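## Task

Take the loose end of the blue network patch cord and push it into the port beneath the white label, latch clip on top, until it clicks in. The cord must have stopped moving shortly after you finish, or the task counts as failed.

## Robot and tools

Robot: two six-joint arms, left_arm and right_arm, each with a two-finger gripper and a wrist camera (cam_left_wrist, cam_right_wrist, both 672x504). Each base sits on a tilted plate held by a shared metal frame behind the arms. Base positions in the scene frame: left_arm (-0.038, +0.315, +0.239) m, right_arm (-0.051, -0.165, +0.239) m.

Frames. Scene frame: origin at table-top height midway between the nominal bases, +z up, +x out over the table, left_arm on the +y side. Each arm reports its gripper position (m), orientation quaternion (wxyz) and velocities in its own base frame, and offsets are also taken along that arm's base axes. Because the bases tilt, base z is not exactly vertical. Reported poses can be off by a few cm. Gripper axes: fingers point along +z, open and close along x; a block juts about 10 cm toward the gripper's -y. end_effector_position is the midpoint between the pads; fingertips extend 17.5 mm further.

Row format (used by execute_actions and move): 18 numbers. First nine for left_arm: dx, dy, dz, rx, ry, rz, gripper position, force_limit, speed. Next nine: the same for right_arm. Both arms must always be filled in. The six pose numbers are offsets, not poses: they are measured from that arm's Hand target at the start of the call or action, in its base axes, with 1.0 = 0.6 m for dx/dy/dz and 1.0 = 180 degrees for the rotation vector rx/ry/rz (rotation about the Hand target's position). Range -1 to 1. Sending six zeros re-asks for the current Hand target; repeating a nonzero offset moves further. The controller clips commanded orientation to within 32 degrees of the measured one per step.

Gripper numbers are absolute commands, not offsets: position +1 = open (50 mm), about -0.65 = pads touching, -1 = close until blocked (use to grip). force_limit -1/0/+1 = about 20/102/185 N per pad. speed -1/0/+1 = 20/85/150 mm/s. To keep a gripper unchanged, resend its previous three numbers; 0 is a real command. New force or speed only applies after a position change of at least 0.01. object_status: 0 moving, 1 blocked while opening, 2 blocked while closing (a grip), 3 reached the target or pads met (usually nothing held). Opening in mm is about (250 - position_measured) x 0.202.

Tools:
- execute_actions(actions, cameras): actions is a list of actions; each action is a table of up to 15 rows, one per 1/30 s step; a short table repeats its last row. Every row counts from the action's start pose. Empty list returns state plus images.
- move(target, speed, blend, stop_force, zero, blocking, cameras): straight-line path toward one row or a list of up to 15 rows; all rows are offsets from the same starting Hand targets. speed in m/s, 0.002 to 3.6 (default 0.25), one value or one per target. blend in m rounds corners. stop_force in N (3 to 120) ends an arm's path on contact; zero (default true) re-zeroes before the move. blocking=false returns early but cannot be combined with stop_force. Moves run at most 10 s and do not avoid obstacles. Result line 'move:' reports done, off_target, moving, held or fault, plus limits=paced (pose clipped) or limits=held (steps withheld).
- wait(seconds 0 to 10): holds the last commands.
- stop(): brakes a running move.
- zoom_image(camera, region [x0,y0,x1,y1] pixels, at most 504 by 504) on the latest image.
- zero_wrist_force(arm).
- finished_scene(scene 1 or 2): ends the scene irreversibly; the next calls belong to scene 2.

Results: Hand target (the last commanded pose, from which the next offsets count), gripper state, joint positions and torques, wrist force/torque along the gripper's axes (push from a surface reads as force into the arm), and sometimes step readings. Velocities may be omitted when the arm is still.

Cautions: stay gentle. A net outside force near 150 N or a joint torque over its limit (138 N m for the big joints, 25.7 N m for the wrist joints) halts that arm for 10 s. Arms are stiff, so aiming just past a firm surface can fault; use slow moves with stop_force to make contact. Do not press or collide between the arms, or close one gripper on the other's fingers. Avoid paths near an arm's own base. Long stretching or pushing against an unreachable pose heats motors (warning at 70 °C, braking stop at 85 °C). Do not drop the cords, let go of a moving plug, slam into fixed objects, or let anything fall off the table. Release gently and confirm the cord has settled before finishing.

Each tool is called after "Call:" by a JSON object that holds its "fn" and its "kwargs".

## Session

Call:
{"fn": "execute_actions", "kwargs": {"actions": []}}

Scene clock: 0.00 s.
left_arm: end_effector_position=(+0.7188, -0.5009, +0.0934) position_measured=3 object_status=3 end_effector_quat_wxyz=(+0.465, +0.820, -0.124, +0.309) | right_arm: end_effector_position=(+0.3137, -0.1173, +0.0229) position_measured=3 object_status=3 end_effector_quat_wxyz=(-0.254, +0.934, -0.135, +0.212)
Joint positions: left_arm=[-0.628 -0.564 1.393 2.747 -2.038 0.942] | right_arm=[2.745 -1.791 -2.721 0.13 2.17 1.565]
Joint velocities: within noise
Joint torques (N m): no reading
Wrist force (N): no reading
Wrist torque (N m): no reading
Wrist force, peak (N): no reading
Hand target: left_arm +0.7188, -0.5009, +0.0934; +0.465, +0.820, -0.124, +0.309 | right_arm +0.3137, -0.1173, +0.0229; -0.254, +0.934, -0.135, +0.212
Tool commands: left_gripper/position=+1.0 left_gripper/force_limit=+1.0 left_gripper/speed=+1.0 right_gripper/position=+1.0 right_gripper/force_limit=+1.0 right_gripper/speed=+1.0

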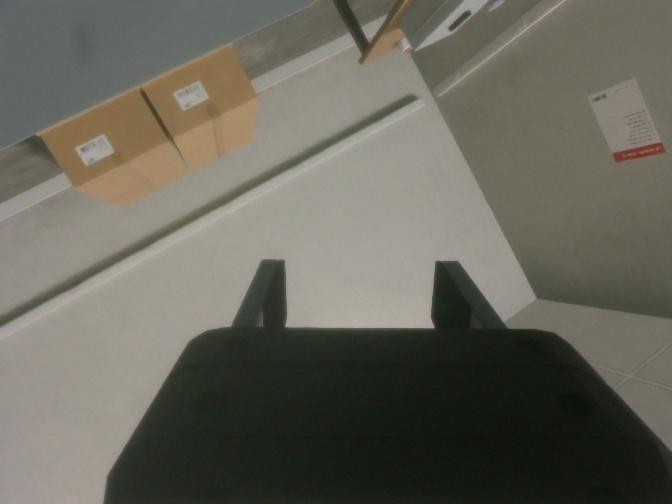

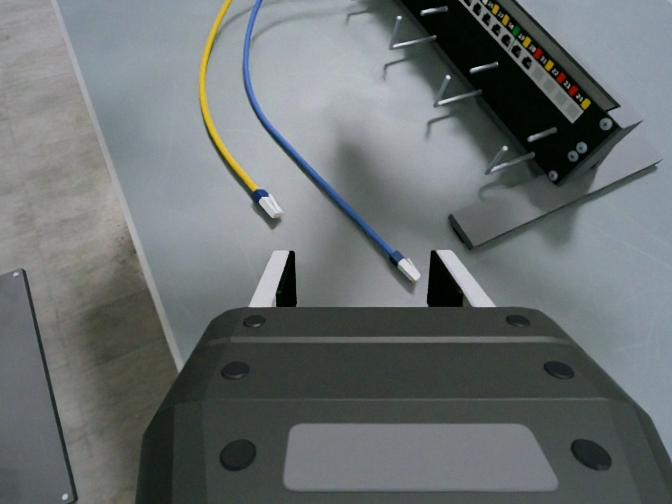

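Call:
{"fn": "zoom_image", "kwargs": {"camera": "cam_right_wrist", "region": [380, 0, 672, 220]}}

Call:
{"fn": "zoom_image", "kwargs": {"camera": "cam_right_wrist", "region": [230, 160, 500, 310]}}

Scaled by 1.726 from the camera's 672x504 image, which has a finer 960x720 frame.

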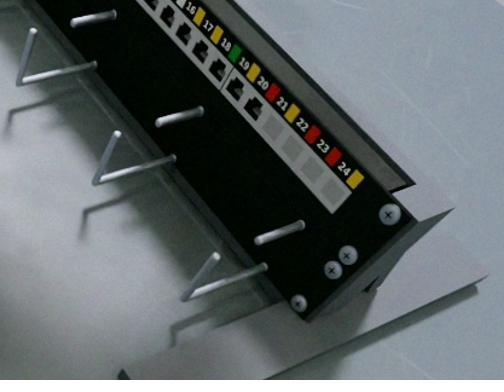

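Scaled by 1.867 from the camera's 672x504 image, which has a finer 960x720 frame.

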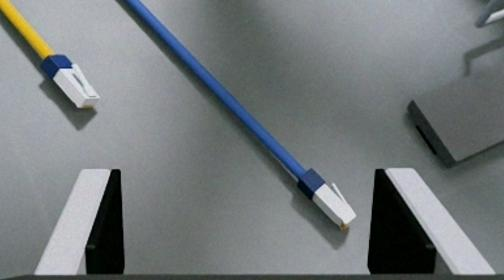

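Call:
{"fn": "move", "kwargs": {"target": [-0.3,0.7,0.2,0,0,0,1,1,1,0,0,0,0,0,0,1,1,1], "cameras": ["all"]}}

Call:
{"fn": "move", "kwargs": {"target": [0,0,0,0,0,0,1,1,1,0,0.33,0.1,0,0,0,1,1,1], "cameras": ["all"]}}

Scene clock: 14.23 s.
left_arm: end_effector_position=(+0.5388, -0.0810, +0.2134) position_measured=3 object_status=3 end_effector_quat_wxyz=(+0.465, +0.820, -0.124, +0.309) | right_arm: end_effector_position=(+0.3137, -0.1173, +0.0229) position_measured=3 object_status=3 end_effector_quat_wxyz=(-0.254, +0.934, -0.135, +0.212)
Joint positions: left_arm=[0.008 -1.222 2.186 2.951 -2.574 1.425] | right_arm=[2.745 -1.791 -2.721 0.13 2.17 1.565]
Joint torques (N m): left_arm=[3.15 -42 -9.33 -1.13 -4.33 2.45] | right_arm=[2.28 20.64 3.48 3.34 1.72 -0.19]
Wrist force (N): left_arm=[0.1 0.0 0.0] | right_arm=[0.1 -0.1 -0.1]
Wrist torque (N m): left_arm=[0.00 -0.02 -0.10] | right_arm=[-0.03 -0.01 -0.01]
Wrist force, peak (N): left_arm=[0.1 0.4 2.2] | right_arm=[0.2 -0.3 0.0]
Hand target: left_arm +0.5388, -0.0809, +0.2134; +0.465, +0.820, -0.124, +0.309 | right_arm +0.3137, -0.1173, +0.0229; -0.254, +0.934, -0.135, +0.212
Off the commanded pose: left_arm 0.000 m, 0 deg | right_arm 0.000 m, 0 deg.
move: done

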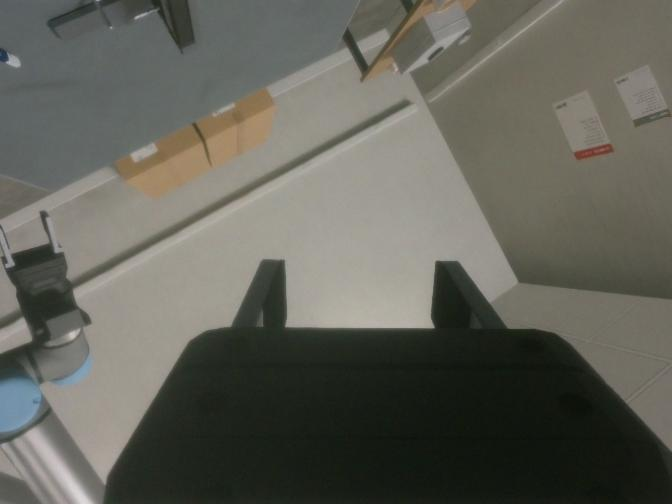

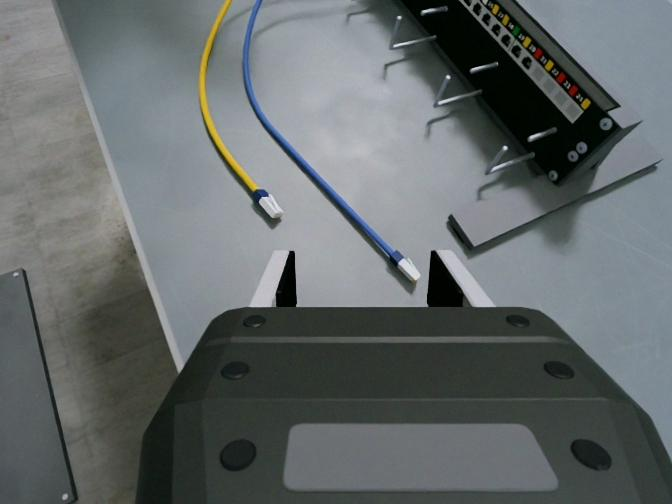

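Scene clock: 15.10 s.
left_arm: end_effector_position=(+0.5388, -0.0809, +0.2134) position_measured=3 object_status=3 end_effector_quat_wxyz=(+0.465, +0.820, -0.124, +0.309) | right_arm: end_effector_position=(+0.3126, -0.0847, +0.0331) position_measured=3 object_status=3 end_effector_quat_wxyz=(-0.257, +0.934, -0.132, +0.211)
Joint positions: left_arm=[0.008 -1.222 2.186 2.952 -2.574 1.425] | right_arm=[2.86 -1.742 -2.778 0.205 2.136 1.688]
Joint torques (N m): left_arm=[3.05 -42.42 -23.86 -1.15 -4.44 2.54] | right_arm=[-5.62 9.59 10.91 2.15 2.93 -1.95]
Wrist force (N): left_arm=[0.2 -0.2 -0.3] | right_arm=[0.1 -0.1 0.0]
Wrist torque (N m): left_arm=[-0.02 -0.04 -0.10] | right_arm=[-0.04 -0.02 0.01]
Wrist force, peak (N): left_arm=[0.0 -0.3 0.4] | right_arm=[-2.6 -7.4 -0.2]
Hand target: left_arm +0.5388, -0.0809, +0.2134; +0.465, +0.820, -0.124, +0.309 | right_arm +0.3126, -0.0847, +0.0331; -0.257, +0.934, -0.132, +0.211 (not the last commanded pose)
Off the commanded pose: left_arm 0.000 m, 0 deg | right_arm 0.173 m, 0 deg.
move: held (right_arm; a check stopped the path); limits=held
pose unreachable (right arm): on one or more control steps of this call, first in action 0 (counted from 0), this arm could not follow its commanded pose, so it was not sent that pose on those steps. It may still have moved: this result reports where it is.
cause: moving toward the commanded pose would bring two parts of the arm too close to each other (joints 3 (elbow) and 4 (wrist 1) lie between them).

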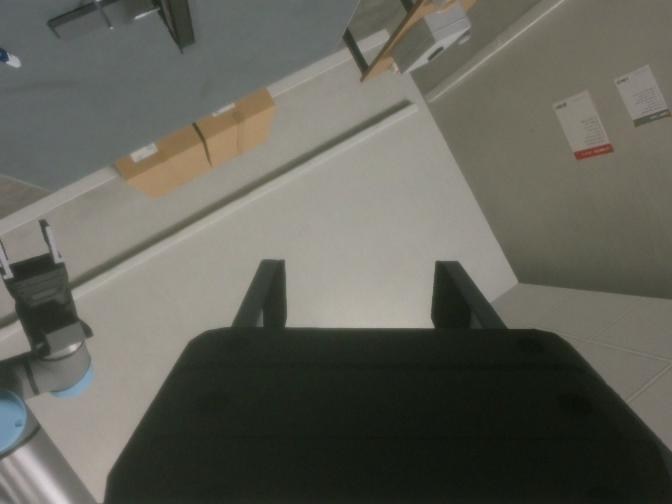

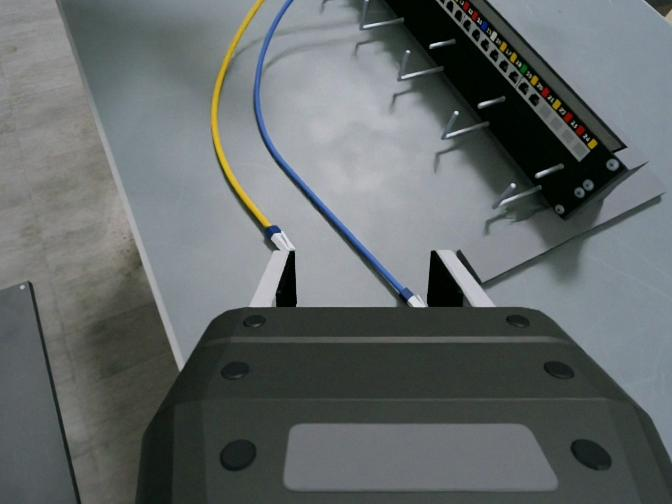

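Call:
{"fn": "move", "kwargs": {"target": [0,0,0,0,0,0,1,1,1,0.15,0.2,0.25,0,0,0,1,1,1], "cameras": ["cam_right_wrist"]}}

Scene clock: 32.00 s.
left_arm: end_effector_position=(+0.5388, -0.0809, +0.2134) position_measured=3 object_status=3 end_effector_quat_wxyz=(+0.465, +0.820, -0.124, +0.309) | right_arm: end_effector_position=(+0.4026, +0.0352, +0.1830) position_measured=3 object_status=3 end_effector_quat_wxyz=(-0.257, +0.934, -0.132, +0.211)
Joint positions: left_arm=[0.008 -1.222 2.186 2.952 -2.574 1.425] | right_arm=[3.357 -1.252 -2.542 -0.31 1.891 2.169]
Joint torques (N m): left_arm=[4.16 -42.34 -24.03 -1.15 -4.17 2.55] | right_arm=[11 18.24 27.35 2.45 -0.41 1.48]
Wrist force (N): left_arm=[0.4 -0.1 0.2] | right_arm=[-0.1 0.2 -0.1]
Wrist torque (N m): left_arm=[-0.02 -0.07 -0.10] | right_arm=[0.02 0.02 -0.10]
Wrist force, peak (N): left_arm=[0.5 0.1 0.4] | right_arm=[0.8 -2.4 -0.6]
Hand target: left_arm +0.5388, -0.0809, +0.2134; +0.465, +0.820, -0.124, +0.309 | right_arm +0.4026, +0.0353, +0.1831; -0.257, +0.934, -0.132, +0.211
Off the commanded pose: left_arm 0.000 m, 0 deg | right_arm 0.000 m, 0 deg.
move: done
Images, in order (width x height): cam_right_wrist 672x504.

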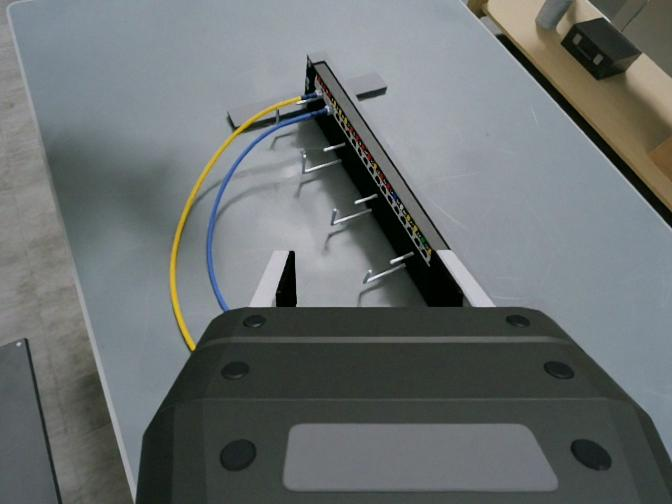

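Call:
{"fn": "zoom_image", "kwargs": {"camera": "cam_right_wrist", "region": [300, 60, 460, 280]}}

Scaled by 2.291 from the camera's 672x504 image, which has a finer 960x720 frame.

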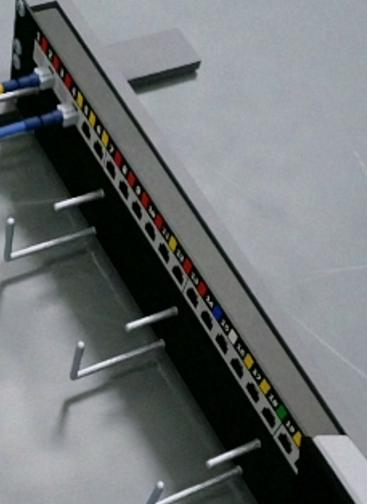

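Call:
{"fn": "move", "kwargs": {"target": [0,0,0,0,0,0,1,1,1,0.0447,0.041,-0.295,0.0667,-0.0592,-0.341,1,1,1], "cameras": ["cam_right_wrist"]}}

Call:
{"fn": "zoom_image", "kwargs": {"camera": "cam_right_wrist", "region": [200, 100, 500, 320]}}

Scene clock: 55.53 s.
left_arm: end_effector_position=(+0.5388, -0.0809, +0.2134) position_measured=3 object_status=3 end_effector_quat_wxyz=(+0.465, +0.820, -0.124, +0.309) | right_arm: end_effector_position=(+0.4138, +0.0464, +0.1011) position_measured=3 object_status=3 end_effector_quat_wxyz=(-0.245, +0.854, -0.355, +0.292)
Joint positions: left_arm=[0.008 -1.222 2.186 2.952 -2.574 1.425] | right_arm=[3.698 -1.576 -2.812 0.442 1.393 2.844]
Joint torques (N m): left_arm=[3.05 -41.66 -24.66 -1.28 -4.36 2.33] | right_arm=[-2.21 18.87 19.27 2.65 1.58 -1.95]
Wrist force (N): left_arm=[0.1 -0.2 0.0] | right_arm=[-0.1 0.1 0.2]
Wrist torque (N m): left_arm=[-0.02 -0.02 -0.10] | right_arm=[0.01 0.04 0.02]
Wrist force, peak (N): left_arm=[0.5 -0.1 0.5] | right_arm=[-3.1 0.6 4.2]
Hand target: left_arm +0.5388, -0.0809, +0.2134; +0.465, +0.820, -0.124, +0.309 | right_arm +0.4138, +0.0464, +0.1012; -0.245, +0.854, -0.355, +0.292 (not the last commanded pose)
Off the commanded pose: left_arm 0.000 m, 0 deg | right_arm 0.097 m, 35 deg.
move: held (right_arm; a check stopped the path); limits=held
pose unreachable (right arm): on one or more control steps of this call, first in action 0 (counted from 0), this arm could not follow its commanded pose, so it was not sent that pose on those steps. It may still have moved: this result reports where it is.
cause: moving toward the commanded pose would bring two parts of the arm too close to each other (joints 3 (elbow) and 4 (wrist 1) lie between them).
Images, in order (width x height): cam_right_wrist 672x504.

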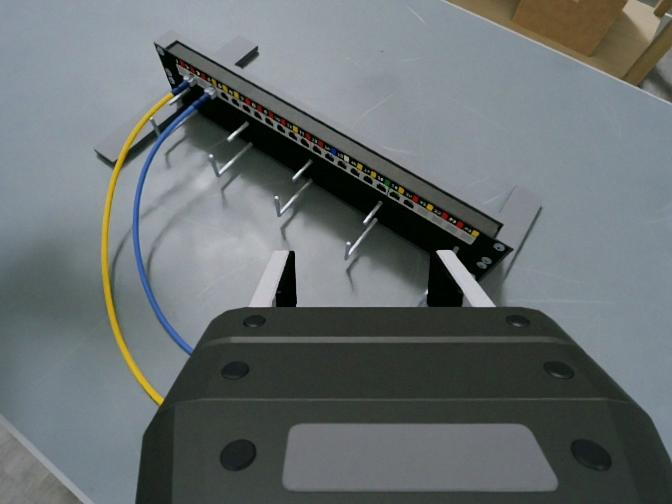

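Scaled by 1.680 from the camera's 672x504 image, which has a finer 960x720 frame.

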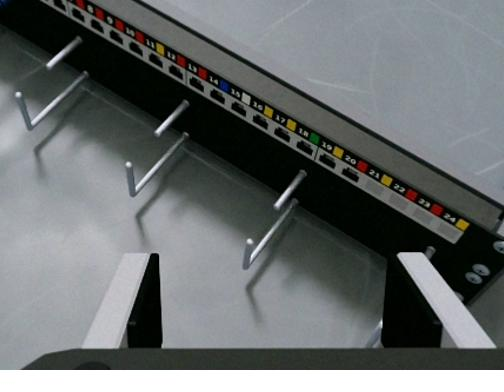

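Call:
{"fn": "move", "kwargs": {"target": [0,0,0,0,0,0,1,1,1,-0.0307,-0.229,-0.19,0.1224,-0.0372,-0.606,1,1,1], "cameras": ["cam_right_wrist"]}}

Scene clock: 72.57 s.
left_arm: end_effector_position=(+0.5388, -0.0809, +0.2134) position_measured=3 object_status=3 end_effector_quat_wxyz=(+0.465, +0.820, -0.124, +0.309) | right_arm: end_effector_position=(+0.4136, +0.0451, +0.1001) position_measured=3 object_status=3 end_effector_quat_wxyz=(-0.244, +0.850, -0.363, +0.294)
Joint positions: left_arm=[0.008 -1.222 2.186 2.952 -2.574 1.425] | right_arm=[3.706 -1.581 -2.817 0.451 1.377 2.865]
Joint torques (N m): left_arm=[3.47 -42.44 -24.5 -1.31 -4.42 2.33] | right_arm=[-1.82 18.79 19.4 2.63 1.52 -1.91]
Wrist force (N): left_arm=[0.4 -0.1 0.0] | right_arm=[-0.1 -0.1 0.1]
Wrist torque (N m): left_arm=[-0.02 -0.06 -0.10] | right_arm=[-0.02 0.03 0.01]
Wrist force, peak (N): left_arm=[0.2 0.4 0.4] | right_arm=[-1.0 0.6 0.5]
Hand target: left_arm +0.5388, -0.0809, +0.2134; +0.465, +0.820, -0.124, +0.309 | right_arm +0.4136, +0.0451, +0.1001; -0.244, +0.850, -0.363, +0.294 (not the last commanded pose)
Off the commanded pose: left_arm 0.000 m, 0 deg | right_arm 0.178 m, 110 deg.
move: held (right_arm; a check stopped the path); limits=held
pose unreachable (right arm): on one or more control steps of this call, first in action 0 (counted from 0), this arm could not follow its commanded pose, so it was not sent that pose on those steps. It may still have moved: this result reports where it is.
cause: moving toward the commanded pose would bring two parts of the arm too close to each other (joints 3 (elbow) and 4 (wrist 1) lie between them).
Images, in order (width x height): cam_right_wrist 672x504.

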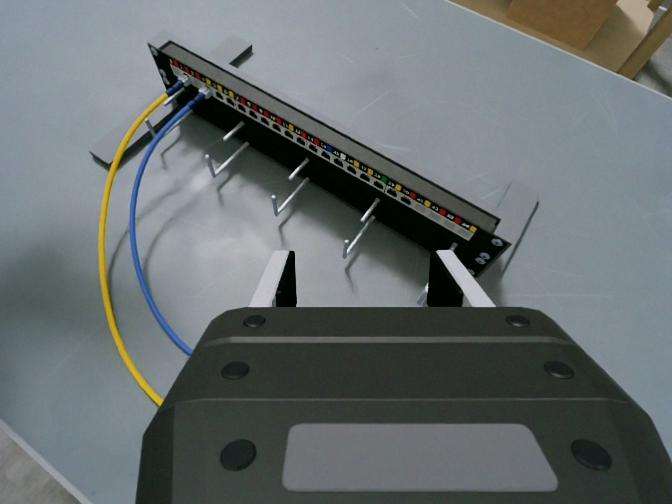

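Call:
{"fn": "move", "kwargs": {"target": [[0,0,0,0,0,0,1,1,1,0.1,0,0.2,0,0,0,1,1,1],[0,0,0,0,0,0,1,1,1,0.1,-0.22,0.2,0.1224,-0.0372,-0.606,1,1,1],[0,0,0,0,0,0,1,1,1,-0.0307,-0.229,-0.16,0.1224,-0.0372,-0.606,1,1,1]], "speed": 0.35, "cameras": ["cam_right_wrist"]}}

Scene clock: 80.87 s.
left_arm: end_effector_position=(+0.5388, -0.0809, +0.2134) position_measured=3 object_status=3 end_effector_quat_wxyz=(+0.465, +0.820, -0.124, +0.309) | right_arm: end_effector_position=(+0.3952, -0.0923, +0.0041) position_measured=3 object_status=3 end_effector_quat_wxyz=(+0.056, -0.130, +0.928, -0.346)
Joint positions: left_arm=[0.008 -1.222 2.186 2.952 -2.574 1.425] | right_arm=[3.731 -1.734 -2.559 -0.662 0.89 5.109]
Joint torques (N m): left_arm=[4.33 -42.19 -22.97 -1.37 -4.31 2.33] | right_arm=[-0.05 8.56 4.35 4.15 -2.49 -1.86]
Wrist force (N): left_arm=[0.5 0.1 -0.1] | right_arm=[0.1 0.0 -0.8]
Wrist torque (N m): left_arm=[0.02 -0.08 -0.10] | right_arm=[0.05 -0.08 -0.06]
Wrist force, peak (N): left_arm=[0.5 -0.4 0.2] | right_arm=[-0.8 -2.2 -2.5]
Hand target: left_arm +0.5388, -0.0809, +0.2134; +0.465, +0.820, -0.124, +0.309 | right_arm +0.3952, -0.0923, +0.0041; +0.056, -0.130, +0.928, -0.346
Off the commanded pose: left_arm 0.000 m, 0 deg | right_arm 0.000 m, 0 deg.
move: done
Images, in order (width x height): cam_right_wrist 672x504.

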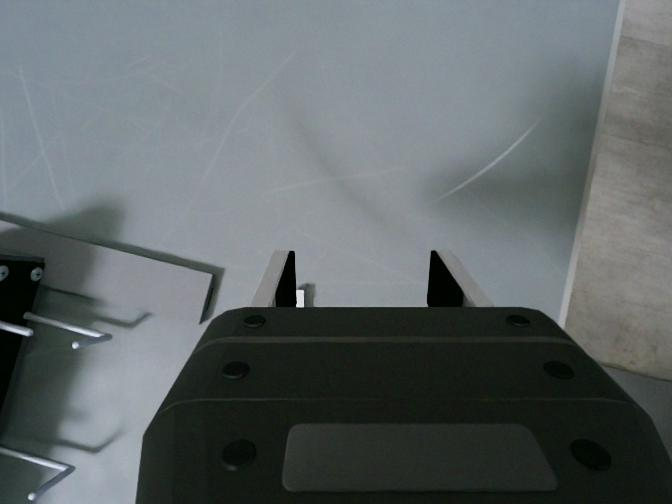

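Call:
{"fn": "move", "kwargs": {"target": [0,0,0,0,0,0,1,1,1,0.0125,0.155,-0.041,0,0,0,1,1,1], "cameras": ["cam_right_wrist"]}}

Call:
{"fn": "zoom_image", "kwargs": {"camera": "cam_right_wrist", "region": [250, 120, 480, 310]}}

Scene clock: 109.77 s.
left_arm: end_effector_position=(+0.5388, -0.0809, +0.2134) position_measured=3 object_status=3 end_effector_quat_wxyz=(+0.465, +0.820, -0.124, +0.309) | right_arm: end_effector_position=(+0.4027, +0.0006, -0.0205) position_measured=3 object_status=3 end_effector_quat_wxyz=(+0.056, -0.130, +0.928, -0.346)
Joint positions: left_arm=[0.008 -1.222 2.186 2.952 -2.574 1.425] | right_arm=[3.925 -1.844 -2.455 -0.797 0.951 5.342]
Joint torques (N m): left_arm=[3.9 -40.51 -23.83 -1.13 -4.19 2.28] | right_arm=[17.52 11.03 20.43 1.24 0.47 1.15]
Wrist force (N): left_arm=[0.2 0.2 0.0] | right_arm=[0.1 0.1 -0.7]
Wrist torque (N m): left_arm=[0.04 -0.03 -0.10] | right_arm=[0.06 -0.08 -0.16]
Wrist force, peak (N): left_arm=[0.4 -0.1 0.6] | right_arm=[-0.4 2.1 -1.8]
Hand target: left_arm +0.5388, -0.0809, +0.2134; +0.465, +0.820, -0.124, +0.309 | right_arm +0.4027, +0.0007, -0.0205; +0.056, -0.130, +0.928, -0.346
Off the commanded pose: left_arm 0.000 m, 0 deg | right_arm 0.000 m, 0 deg.
move: done
Images, in order (width x height): cam_right_wrist 672x504.

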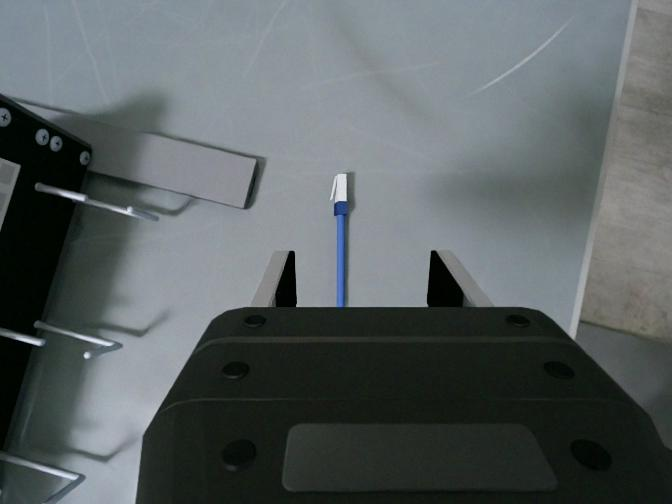

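Scaled by 2.191 from the camera's 672x504 image, which has a finer 960x720 frame.

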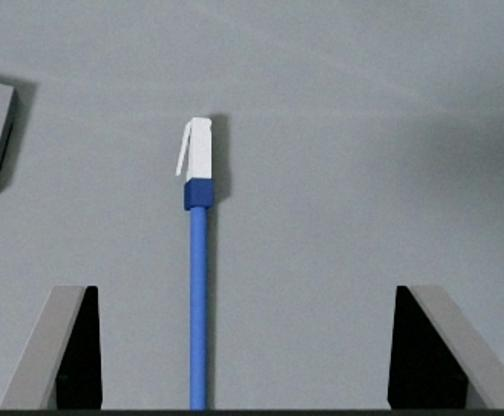

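Call:
{"fn": "move", "kwargs": {"target": [0,0,0,0,0,0,1,1,1,0.0265,-0.0403,-0.212,0,0,0,1,1,1], "cameras": ["cam_right_wrist"]}}

Call:
{"fn": "zoom_image", "kwargs": {"camera": "cam_right_wrist", "region": [250, 100, 480, 310]}}

Scene clock: 138.03 s.
left_arm: end_effector_position=(+0.5388, -0.0809, +0.2134) position_measured=3 object_status=3 end_effector_quat_wxyz=(+0.465, +0.820, -0.124, +0.309) | right_arm: end_effector_position=(+0.4186, -0.0235, -0.1477) position_measured=3 object_status=3 end_effector_quat_wxyz=(+0.056, -0.130, +0.928, -0.346)
Joint positions: left_arm=[0.008 -1.222 2.186 2.952 -2.574 1.425] | right_arm=[3.848 -2.325 -2.426 -0.292 0.924 5.252]
Joint torques (N m): left_arm=[2.84 -41.51 -23.21 -1.36 -4.03 2.39] | right_arm=[4.53 20.4 11.03 3.83 -2.41 -1.86]
Wrist force (N): left_arm=[0.2 0.1 -0.1] | right_arm=[0.1 0.1 -0.8]
Wrist torque (N m): left_arm=[0.02 -0.03 -0.10] | right_arm=[0.05 -0.09 -0.07]
Wrist force, peak (N): left_arm=[0.6 0.0 0.1] | right_arm=[0.0 -1.2 -2.5]
Hand target: left_arm +0.5388, -0.0809, +0.2134; +0.465, +0.820, -0.124, +0.309 | right_arm +0.4186, -0.0235, -0.1477; +0.056, -0.130, +0.928, -0.346
Off the commanded pose: left_arm 0.000 m, 0 deg | right_arm 0.000 m, 0 deg.
move: done
Images, in order (width x height): cam_right_wrist 672x504.

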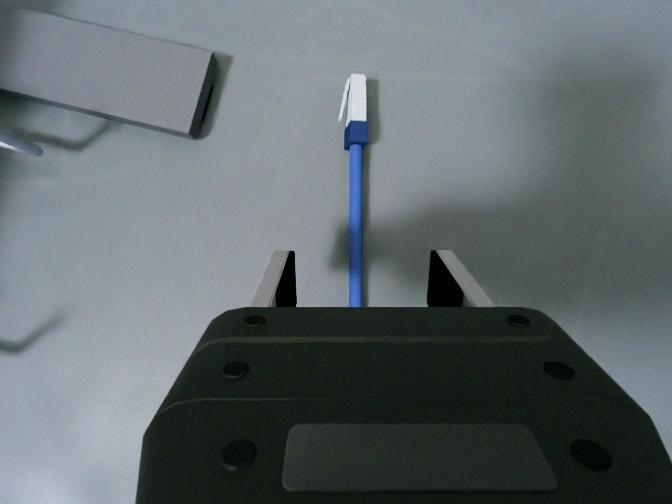

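Scaled by 2.191 from the camera's 672x504 image, which has a finer 960x720 frame.

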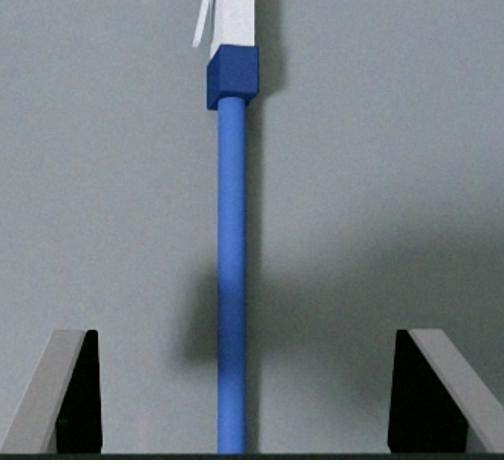

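Call:
{"fn": "move", "kwargs": {"target": [0,0,0,0,0,0,1,1,1,0.026,-0.0717,-0.03,0,0,0,1,1,1], "speed": 0.05, "stop_force": 8, "cameras": ["cam_right_wrist"]}}

Call:
{"fn": "zoom_image", "kwargs": {"camera": "cam_right_wrist", "region": [250, 100, 480, 310]}}

Scene clock: 148.23 s.
left_arm: end_effector_position=(+0.5388, -0.0809, +0.2134) position_measured=3 object_status=3 end_effector_quat_wxyz=(+0.465, +0.820, -0.124, +0.309) | right_arm: end_effector_position=(+0.4342, -0.0665, -0.1657) position_measured=3 object_status=3 end_effector_quat_wxyz=(+0.056, -0.130, +0.928, -0.346)
Joint positions: left_arm=[0.008 -1.222 2.186 2.952 -2.574 1.425] | right_arm=[3.73 -2.419 -2.403 -0.132 0.89 5.108]
Joint torques (N m): left_arm=[2.5 -40.62 -23.74 -1.39 -4 2.31] | right_arm=[4.56 22.67 9.06 4.11 -2.42 -1.91]
Wrist force (N): left_arm=[-0.1 0.0 0.0] | right_arm=[0.2 0.0 -0.5]
Wrist torque (N m): left_arm=[0.00 0.02 -0.10] | right_arm=[0.05 -0.09 -0.05]
Wrist force, peak (N): left_arm=[0.4 0.2 0.4] | right_arm=[0.0 0.2 -1.3]
Hand target: left_arm +0.5388, -0.0809, +0.2134; +0.465, +0.820, -0.124, +0.309 | right_arm +0.4342, -0.0665, -0.1657; +0.056, -0.130, +0.928, -0.346
Off the commanded pose: left_arm 0.000 m, 0 deg | right_arm 0.000 m, 0 deg.
move: done
Images, in order (width x height): cam_right_wrist 672x504.

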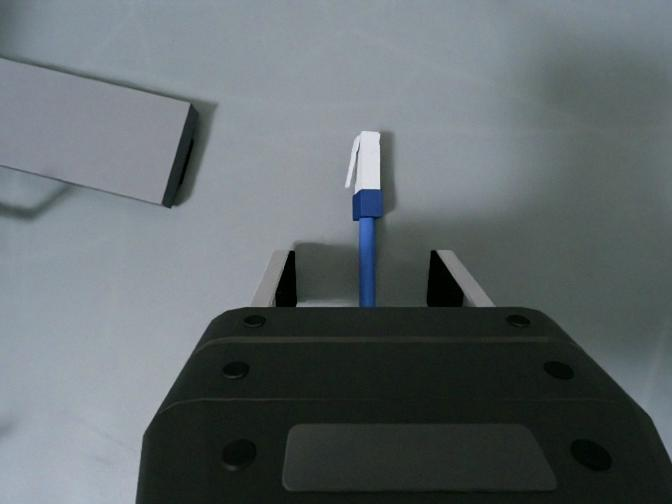

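Scaled by 2.191 from the camera's 672x504 image, which has a finer 960x720 frame.

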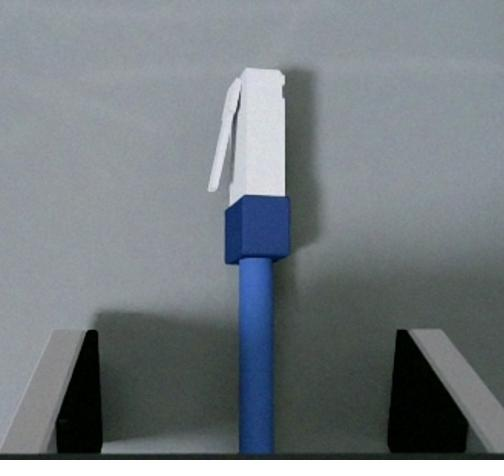

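Call:
{"fn": "move", "kwargs": {"target": [0,0,0,0,0,0,1,1,1,0.0019,0.0052,-0.0192,0,0,0,1,1,1], "speed": 0.015, "stop_force": 4}}

Call:
{"fn": "move", "kwargs": {"target": [0,0,0,0,0,0,1,1,1,0,0,0,0,0,0,-1,-0.6,-0.7], "cameras": ["cam_right_wrist"]}}

Call:
{"fn": "zoom_image", "kwargs": {"camera": "cam_right_wrist", "region": [250, 100, 480, 310]}}

Scene clock: 152.63 s.
left_arm: end_effector_position=(+0.5388, -0.0809, +0.2134) position_measured=3 object_status=3 end_effector_quat_wxyz=(+0.465, +0.820, -0.124, +0.309) | right_arm: end_effector_position=(+0.4343, -0.0664, -0.1666) position_measured=3 object_status=3 end_effector_quat_wxyz=(+0.056, -0.130, +0.928, -0.346)
Joint positions: left_arm=[0.008 -1.222 2.186 2.952 -2.574 1.425] | right_arm=[3.73 -2.422 -2.402 -0.13 0.89 5.108]
Joint torques (N m): left_arm=[3.16 -40.78 -22.93 -1.3 -4.05 2.27] | right_arm=[3.61 39.95 -6.86 0.87 -0.51 -1.88]
Wrist force (N): left_arm=[0.2 0.3 0.1] | right_arm=[-1.4 -0.7 -3.2]
Wrist torque (N m): left_arm=[0.05 -0.04 -0.11] | right_arm=[0.01 -0.07 -0.08]
Wrist force, peak (N): left_arm=[0.3 -0.6 0.0] | right_arm=[18.0 -23.4 -41.2]
Hand target: left_arm +0.5388, -0.0809, +0.2134; +0.465, +0.820, -0.124, +0.309 | right_arm +0.4343, -0.0664, -0.1666; +0.056, -0.130, +0.928, -0.346 (not the last commanded pose)
Off the commanded pose: left_arm 0.000 m, 0 deg | right_arm 0.011 m, 0 deg.
move: contact (right_arm)

Scene clock: 154.03 s.
left_arm: end_effector_position=(+0.5388, -0.0809, +0.2134) position_measured=3 object_status=3 end_effector_quat_wxyz=(+0.465, +0.820, -0.124, +0.309) | right_arm: end_effector_position=(+0.4343, -0.0664, -0.1666) position_measured=228 object_status=2 end_effector_quat_wxyz=(+0.056, -0.130, +0.928, -0.346)
Joint positions: left_arm=[0.008 -1.222 2.186 2.952 -2.574 1.425] | right_arm=[3.73 -2.422 -2.402 -0.13 0.89 5.108]
Joint torques (N m): left_arm=[2.49 -41.2 -24.4 -1.45 -4.14 2.06] | right_arm=[5.05 39.54 -6 1.52 -1.72 -1.77]
Wrist force (N): left_arm=[0.3 -0.2 0.2] | right_arm=[-0.6 -0.2 -1.1]
Wrist torque (N m): left_arm=[-0.03 -0.05 -0.11] | right_arm=[0.03 0.03 -0.10]
Wrist force, peak (N): left_arm=[0.2 -0.4 0.5] | right_arm=[-1.7 -0.9 -3.1]
Hand target: left_arm +0.5388, -0.0809, +0.2134; +0.465, +0.820, -0.124, +0.309 | right_arm +0.4343, -0.0664, -0.1666; +0.056, -0.130, +0.928, -0.346
Off the commanded pose: left_arm 0.000 m, 0 deg | right_arm 0.000 m, 0 deg.
move: done
Images, in order (width x height): cam_right_wrist 672x504.

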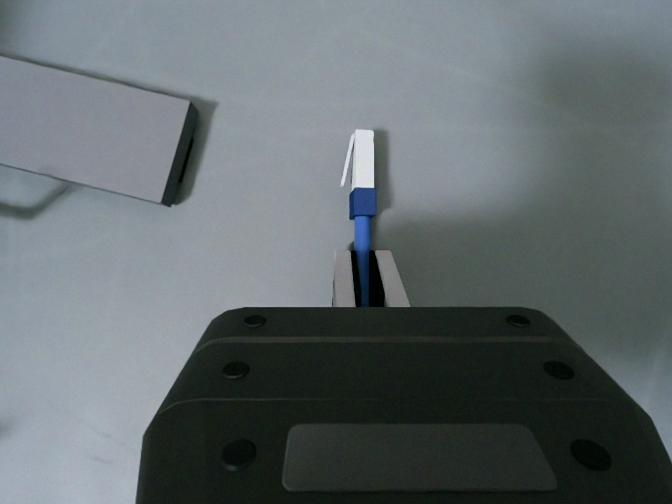

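Scaled by 2.191 from the camera's 672x504 image, which has a finer 960x720 frame.

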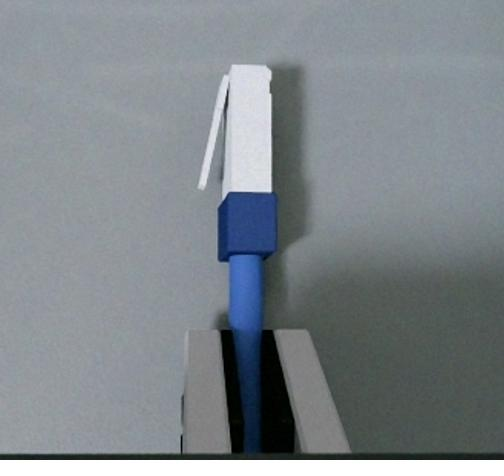

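Call:
{"fn": "move", "kwargs": {"target": [[0,0,0,0,0,0,1,1,1,0.02,0.07,0.32,0,0,0,-1,-0.6,-0.7],[0,0,0,0,0,0,1,1,1,0.109,0.468,0.333,0.3945,-0.2103,0.4355,-1,-0.6,-0.7]], "cameras": ["all"], "blend": 0.04}}

Scene clock: 168.07 s.
left_arm: end_effector_position=(+0.5388, -0.0809, +0.2134) position_measured=3 object_status=3 end_effector_quat_wxyz=(+0.465, +0.820, -0.124, +0.309) | right_arm: end_effector_position=(+0.4997, +0.2144, +0.0332) position_measured=228 object_status=2 end_effector_quat_wxyz=(+0.560, -0.484, +0.607, +0.291)
Joint positions: left_arm=[0.008 -1.222 2.186 2.952 -2.574 1.425] | right_arm=[3.441 -2.596 -2.166 1.313 2.4 4.288]
Joint torques (N m): left_arm=[3.36 -40.39 -23.93 -1.48 -4 2.18] | right_arm=[5.39 28.54 9.29 4.03 2.15 1.22]
Wrist force (N): left_arm=[0.0 0.2 0.0] | right_arm=[-3.3 -1.2 0.7]
Wrist torque (N m): left_arm=[0.02 0.00 -0.11] | right_arm=[-0.19 0.95 -0.35]
Wrist force, peak (N): left_arm=[0.2 0.3 0.6] | right_arm=[-3.6 -1.1 0.4]
Hand target: left_arm +0.5388, -0.0809, +0.2134; +0.465, +0.820, -0.124, +0.309 | right_arm +0.4997, +0.2144, +0.0332; +0.560, -0.484, +0.607, +0.291
Off the commanded pose: left_arm 0.000 m, 0 deg | right_arm 0.000 m, 0 deg.
move: done

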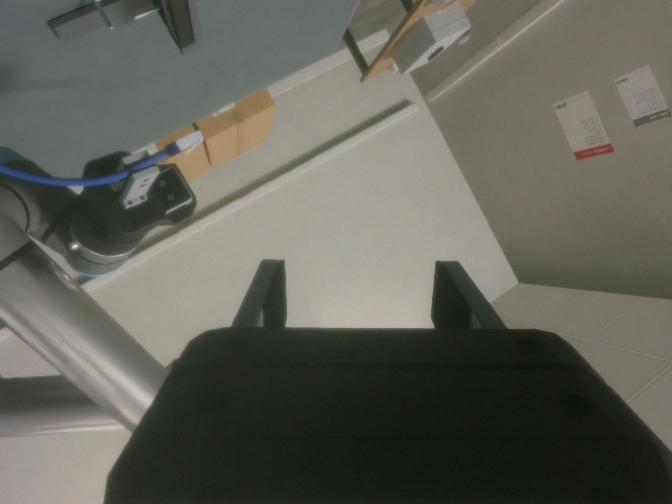

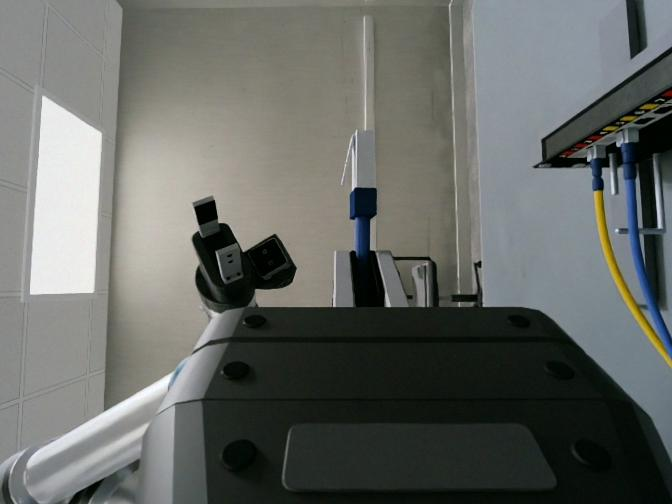

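Call:
{"fn": "move", "kwargs": {"target": [[-0.0435,-0.1,0.1,0.532,-0.1274,-0.3071,1,1,1,0,0,0,0,0,0,-1,-0.6,-0.7],[-0.0435,-0.384,-0.1,0.532,-0.1274,-0.3071,1,1,1,0,0,0,0,0,0,-1,-0.6,-0.7]], "cameras": ["all"]}}

Scene clock: 188.50 s.
left_arm: end_effector_position=(+0.5127, -0.3113, +0.1535) position_measured=3 object_status=3 end_effector_quat_wxyz=(-0.218, +0.679, -0.700, +0.032) | right_arm: end_effector_position=(+0.4997, +0.2144, +0.0332) position_measured=228 object_status=2 end_effector_quat_wxyz=(+0.560, -0.484, +0.607, +0.291)
Joint positions: left_arm=[-0.966 -1.322 1.816 4.228 -1.127 2.204] | right_arm=[3.44 -2.596 -2.166 1.313 2.4 4.288]
Joint torques (N m): left_arm=[-22.31 -13.63 -34.62 -5.23 2.98 -2.01] | right_arm=[5.76 29.04 8.23 4.03 2.31 1.13]
Wrist force (N): left_arm=[-1.7 -3.5 -2.9] | right_arm=[-3.5 -1.1 0.4]
Wrist torque (N m): left_arm=[-0.42 -0.03 0.23] | right_arm=[-0.18 0.97 -0.34]
Wrist force, peak (N): left_arm=[-3.6 -4.2 -3.5] | right_arm=[-3.6 -1.3 0.7]
Hand target: left_arm +0.5127, -0.3113, +0.1534; -0.218, +0.679, -0.700, +0.032 | right_arm +0.4997, +0.2144, +0.0332; +0.560, -0.484, +0.607, +0.291
Off the commanded pose: left_arm 0.000 m, 0 deg | right_arm 0.000 m, 0 deg.
move: done

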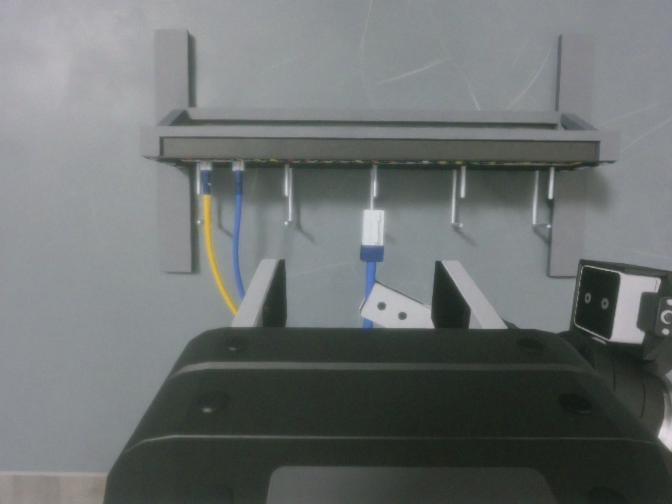

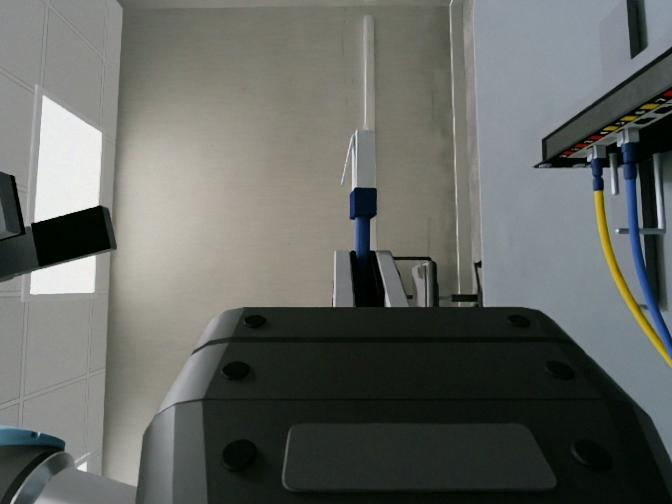

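Call:
{"fn": "move", "kwargs": {"target": [0.0313,0.0058,-0.0995,0,0,0,1,1,1,0,0,0,0,0,0,-1,-0.6,-0.7], "speed": 0.12, "cameras": ["all"]}}

Scene clock: 195.87 s.
left_arm: end_effector_position=(+0.5315, -0.3078, +0.0938) position_measured=3 object_status=3 end_effector_quat_wxyz=(-0.218, +0.679, -0.700, +0.032) | right_arm: end_effector_position=(+0.4997, +0.2144, +0.0332) position_measured=228 object_status=2 end_effector_quat_wxyz=(+0.560, -0.484, +0.607, +0.291)
Joint positions: left_arm=[-0.934 -1.216 1.855 4.068 -1.127 2.239] | right_arm=[3.44 -2.596 -2.166 1.313 2.4 4.288]
Joint torques (N m): left_arm=[-0.45 -17.34 -10.01 -5.27 1.11 2.52] | right_arm=[5.93 29.3 8.6 3.97 2.36 1.16]
Wrist force (N): left_arm=[-1.7 -3.5 -2.7] | right_arm=[-3.5 -1.1 0.7]
Wrist torque (N m): left_arm=[-0.41 -0.03 0.10] | right_arm=[-0.19 0.98 -0.34]
Wrist force, peak (N): left_arm=[-1.5 -4.1 -4.6] | right_arm=[-3.6 -1.2 0.8]
Hand target: left_arm +0.5315, -0.3079, +0.0937; -0.218, +0.679, -0.700, +0.032 | right_arm +0.4997, +0.2144, +0.0332; +0.560, -0.484, +0.607, +0.291
Off the commanded pose: left_arm 0.000 m, 0 deg | right_arm 0.000 m, 0 deg.
move: done

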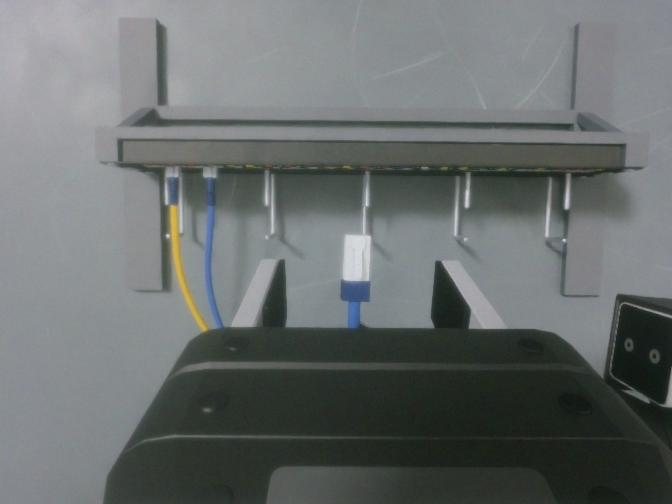

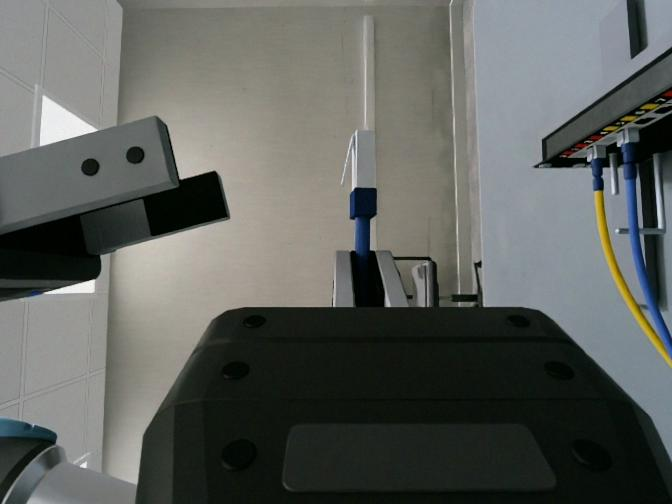

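Call:
{"fn": "move", "kwargs": {"target": [-0.016,0.0155,-0.058,0,0,0,1,1,1,0,0,0,0,0,0,-1,-0.6,-0.7], "speed": 0.1, "cameras": ["all"]}}

Scene clock: 202.80 s.
left_arm: end_effector_position=(+0.5219, -0.2986, +0.0590) position_measured=3 object_status=3 end_effector_quat_wxyz=(-0.218, +0.679, -0.700, +0.032) | right_arm: end_effector_position=(+0.4997, +0.2144, +0.0332) position_measured=228 object_status=2 end_effector_quat_wxyz=(+0.560, -0.484, +0.607, +0.291)
Joint positions: left_arm=[-0.938 -1.188 1.927 3.97 -1.127 2.234] | right_arm=[3.44 -2.596 -2.166 1.313 2.4 4.288]
Joint torques (N m): left_arm=[-22.95 -17.37 -8.09 -5.65 0.66 -2.08] | right_arm=[4.85 29.28 8.58 4 2.12 1.08]
Wrist force (N): left_arm=[-1.6 -3.4 -2.4] | right_arm=[-3.4 -1.2 0.5]
Wrist torque (N m): left_arm=[-0.40 -0.05 0.21] | right_arm=[-0.20 0.97 -0.34]
Wrist force, peak (N): left_arm=[-2.0 -4.3 -3.7] | right_arm=[-3.6 -1.3 0.6]
Hand target: left_arm +0.5219, -0.2986, +0.0589; -0.218, +0.679, -0.700, +0.032 | right_arm +0.4997, +0.2144, +0.0332; +0.560, -0.484, +0.607, +0.291
Off the commanded pose: left_arm 0.000 m, 0 deg | right_arm 0.000 m, 0 deg.
move: done

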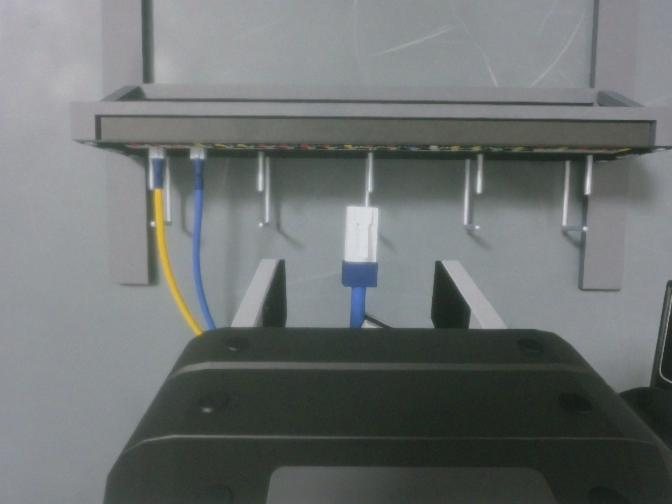

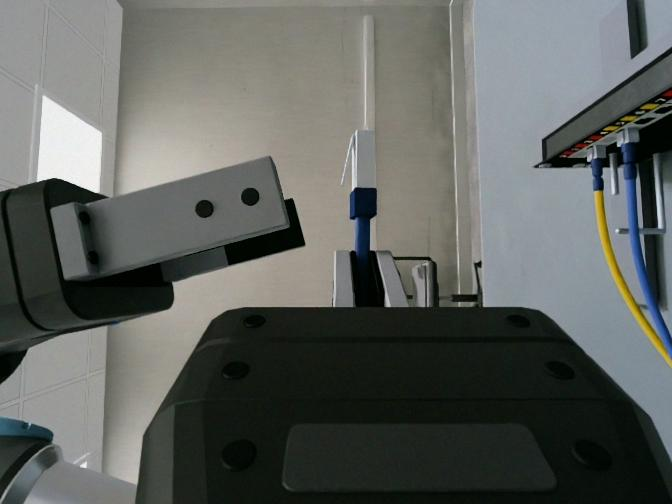

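Call:
{"fn": "move", "kwargs": {"target": [0.0054,0.0148,-0.0544,0,0,0,1,1,1,0,0,0,0,0,0,-1,-0.6,-0.7], "speed": 0.05, "stop_force": 6, "cameras": ["all"]}}

Scene clock: 207.23 s.
left_arm: end_effector_position=(+0.5251, -0.2897, +0.0263) position_measured=3 object_status=3 end_effector_quat_wxyz=(-0.218, +0.679, -0.700, +0.032) | right_arm: end_effector_position=(+0.4997, +0.2144, +0.0332) position_measured=228 object_status=2 end_effector_quat_wxyz=(+0.560, -0.484, +0.607, +0.291)
Joint positions: left_arm=[-0.924 -1.134 1.96 3.876 -1.127 2.25] | right_arm=[3.44 -2.596 -2.166 1.313 2.4 4.288]
Joint torques (N m): left_arm=[-0.96 -17.6 -6.83 -5.05 -2.03 2.44] | right_arm=[5.66 29.37 8.22 3.99 2.23 1.07]
Wrist force (N): left_arm=[-1.9 -3.9 -2.7] | right_arm=[-3.4 -1.1 0.5]
Wrist torque (N m): left_arm=[-0.47 0.00 0.09] | right_arm=[-0.18 0.96 -0.34]
Wrist force, peak (N): left_arm=[-1.8 -3.8 -3.4] | right_arm=[-3.6 -1.2 0.5]
Hand target: left_arm +0.5251, -0.2897, +0.0263; -0.218, +0.679, -0.700, +0.032 | right_arm +0.4997, +0.2144, +0.0332; +0.560, -0.484, +0.607, +0.291
Off the commanded pose: left_arm 0.000 m, 0 deg | right_arm 0.000 m, 0 deg.
move: done

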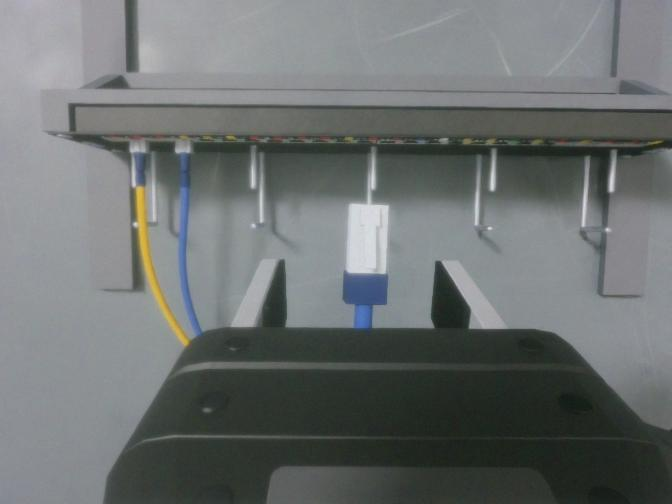

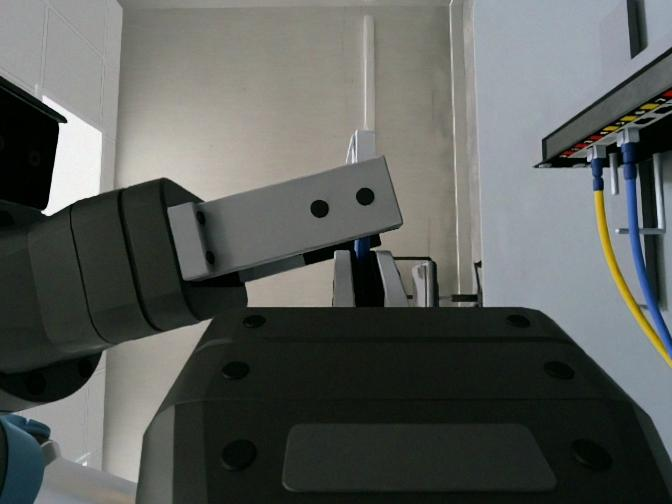

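Call:
{"fn": "move", "kwargs": {"target": [0,0,0,0,0,0,-1,-0.7,-0.8,0,0,0,0,0,0,-1,-0.6,-0.7], "cameras": ["all"]}}

Call:
{"fn": "zoom_image", "kwargs": {"camera": "cam_left_wrist", "region": [250, 120, 480, 320]}}

Scene clock: 212.13 s.
left_arm: end_effector_position=(+0.5251, -0.2897, +0.0263) position_measured=190 object_status=2 end_effector_quat_wxyz=(-0.218, +0.679, -0.700, +0.032) | right_arm: end_effector_position=(+0.4997, +0.2144, +0.0332) position_measured=228 object_status=2 end_effector_quat_wxyz=(+0.560, -0.484, +0.607, +0.291)
Joint positions: left_arm=[-0.924 -1.134 1.96 3.876 -1.127 2.25] | right_arm=[3.44 -2.596 -2.166 1.313 2.4 4.288]
Joint torques (N m): left_arm=[-0.31 -17.95 -7.99 -4.83 -1.34 2.53] | right_arm=[5.67 29.45 8.15 4.02 2 1.02]
Wrist force (N): left_arm=[-1.1 -4.7 -2.2] | right_arm=[-3.3 0.0 1.0]
Wrist torque (N m): left_arm=[-0.47 0.02 0.09] | right_arm=[-0.20 0.95 -0.34]
Wrist force, peak (N): left_arm=[-1.0 -4.8 -2.8] | right_arm=[-3.6 -1.2 0.5]
Hand target: left_arm +0.5251, -0.2897, +0.0263; -0.218, +0.679, -0.700, +0.032 | right_arm +0.4997, +0.2144, +0.0332; +0.560, -0.484, +0.607, +0.291
Off the commanded pose: left_arm 0.000 m, 0 deg | right_arm 0.000 m, 0 deg.
move: done

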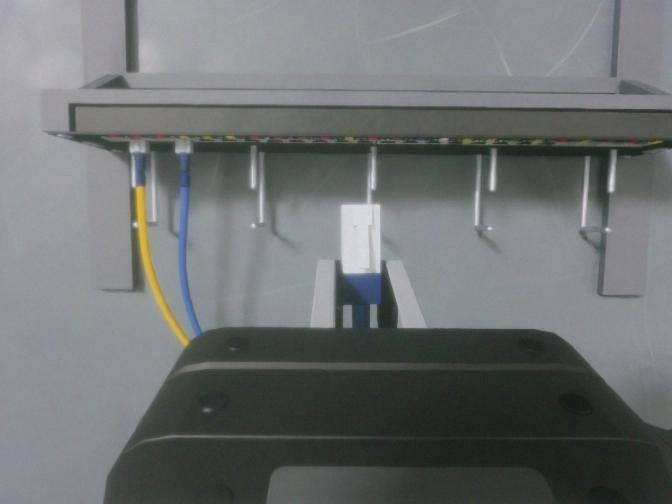

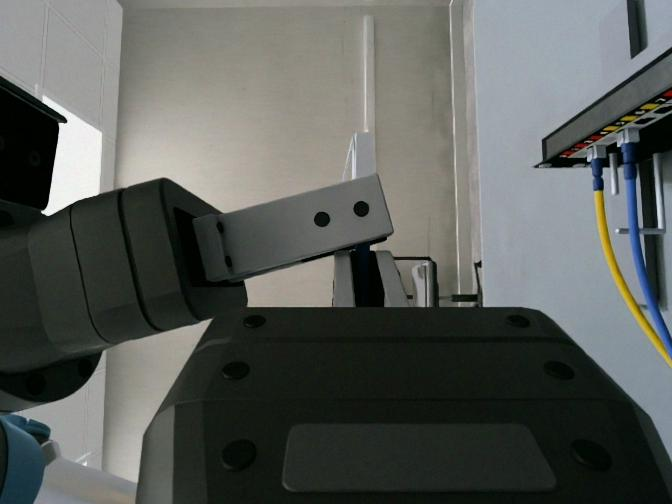

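Scaled by 2.191 from the camera's 672x504 image, which has a finer 960x720 frame.

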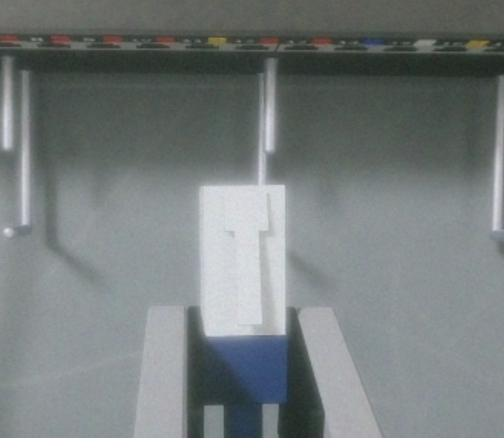

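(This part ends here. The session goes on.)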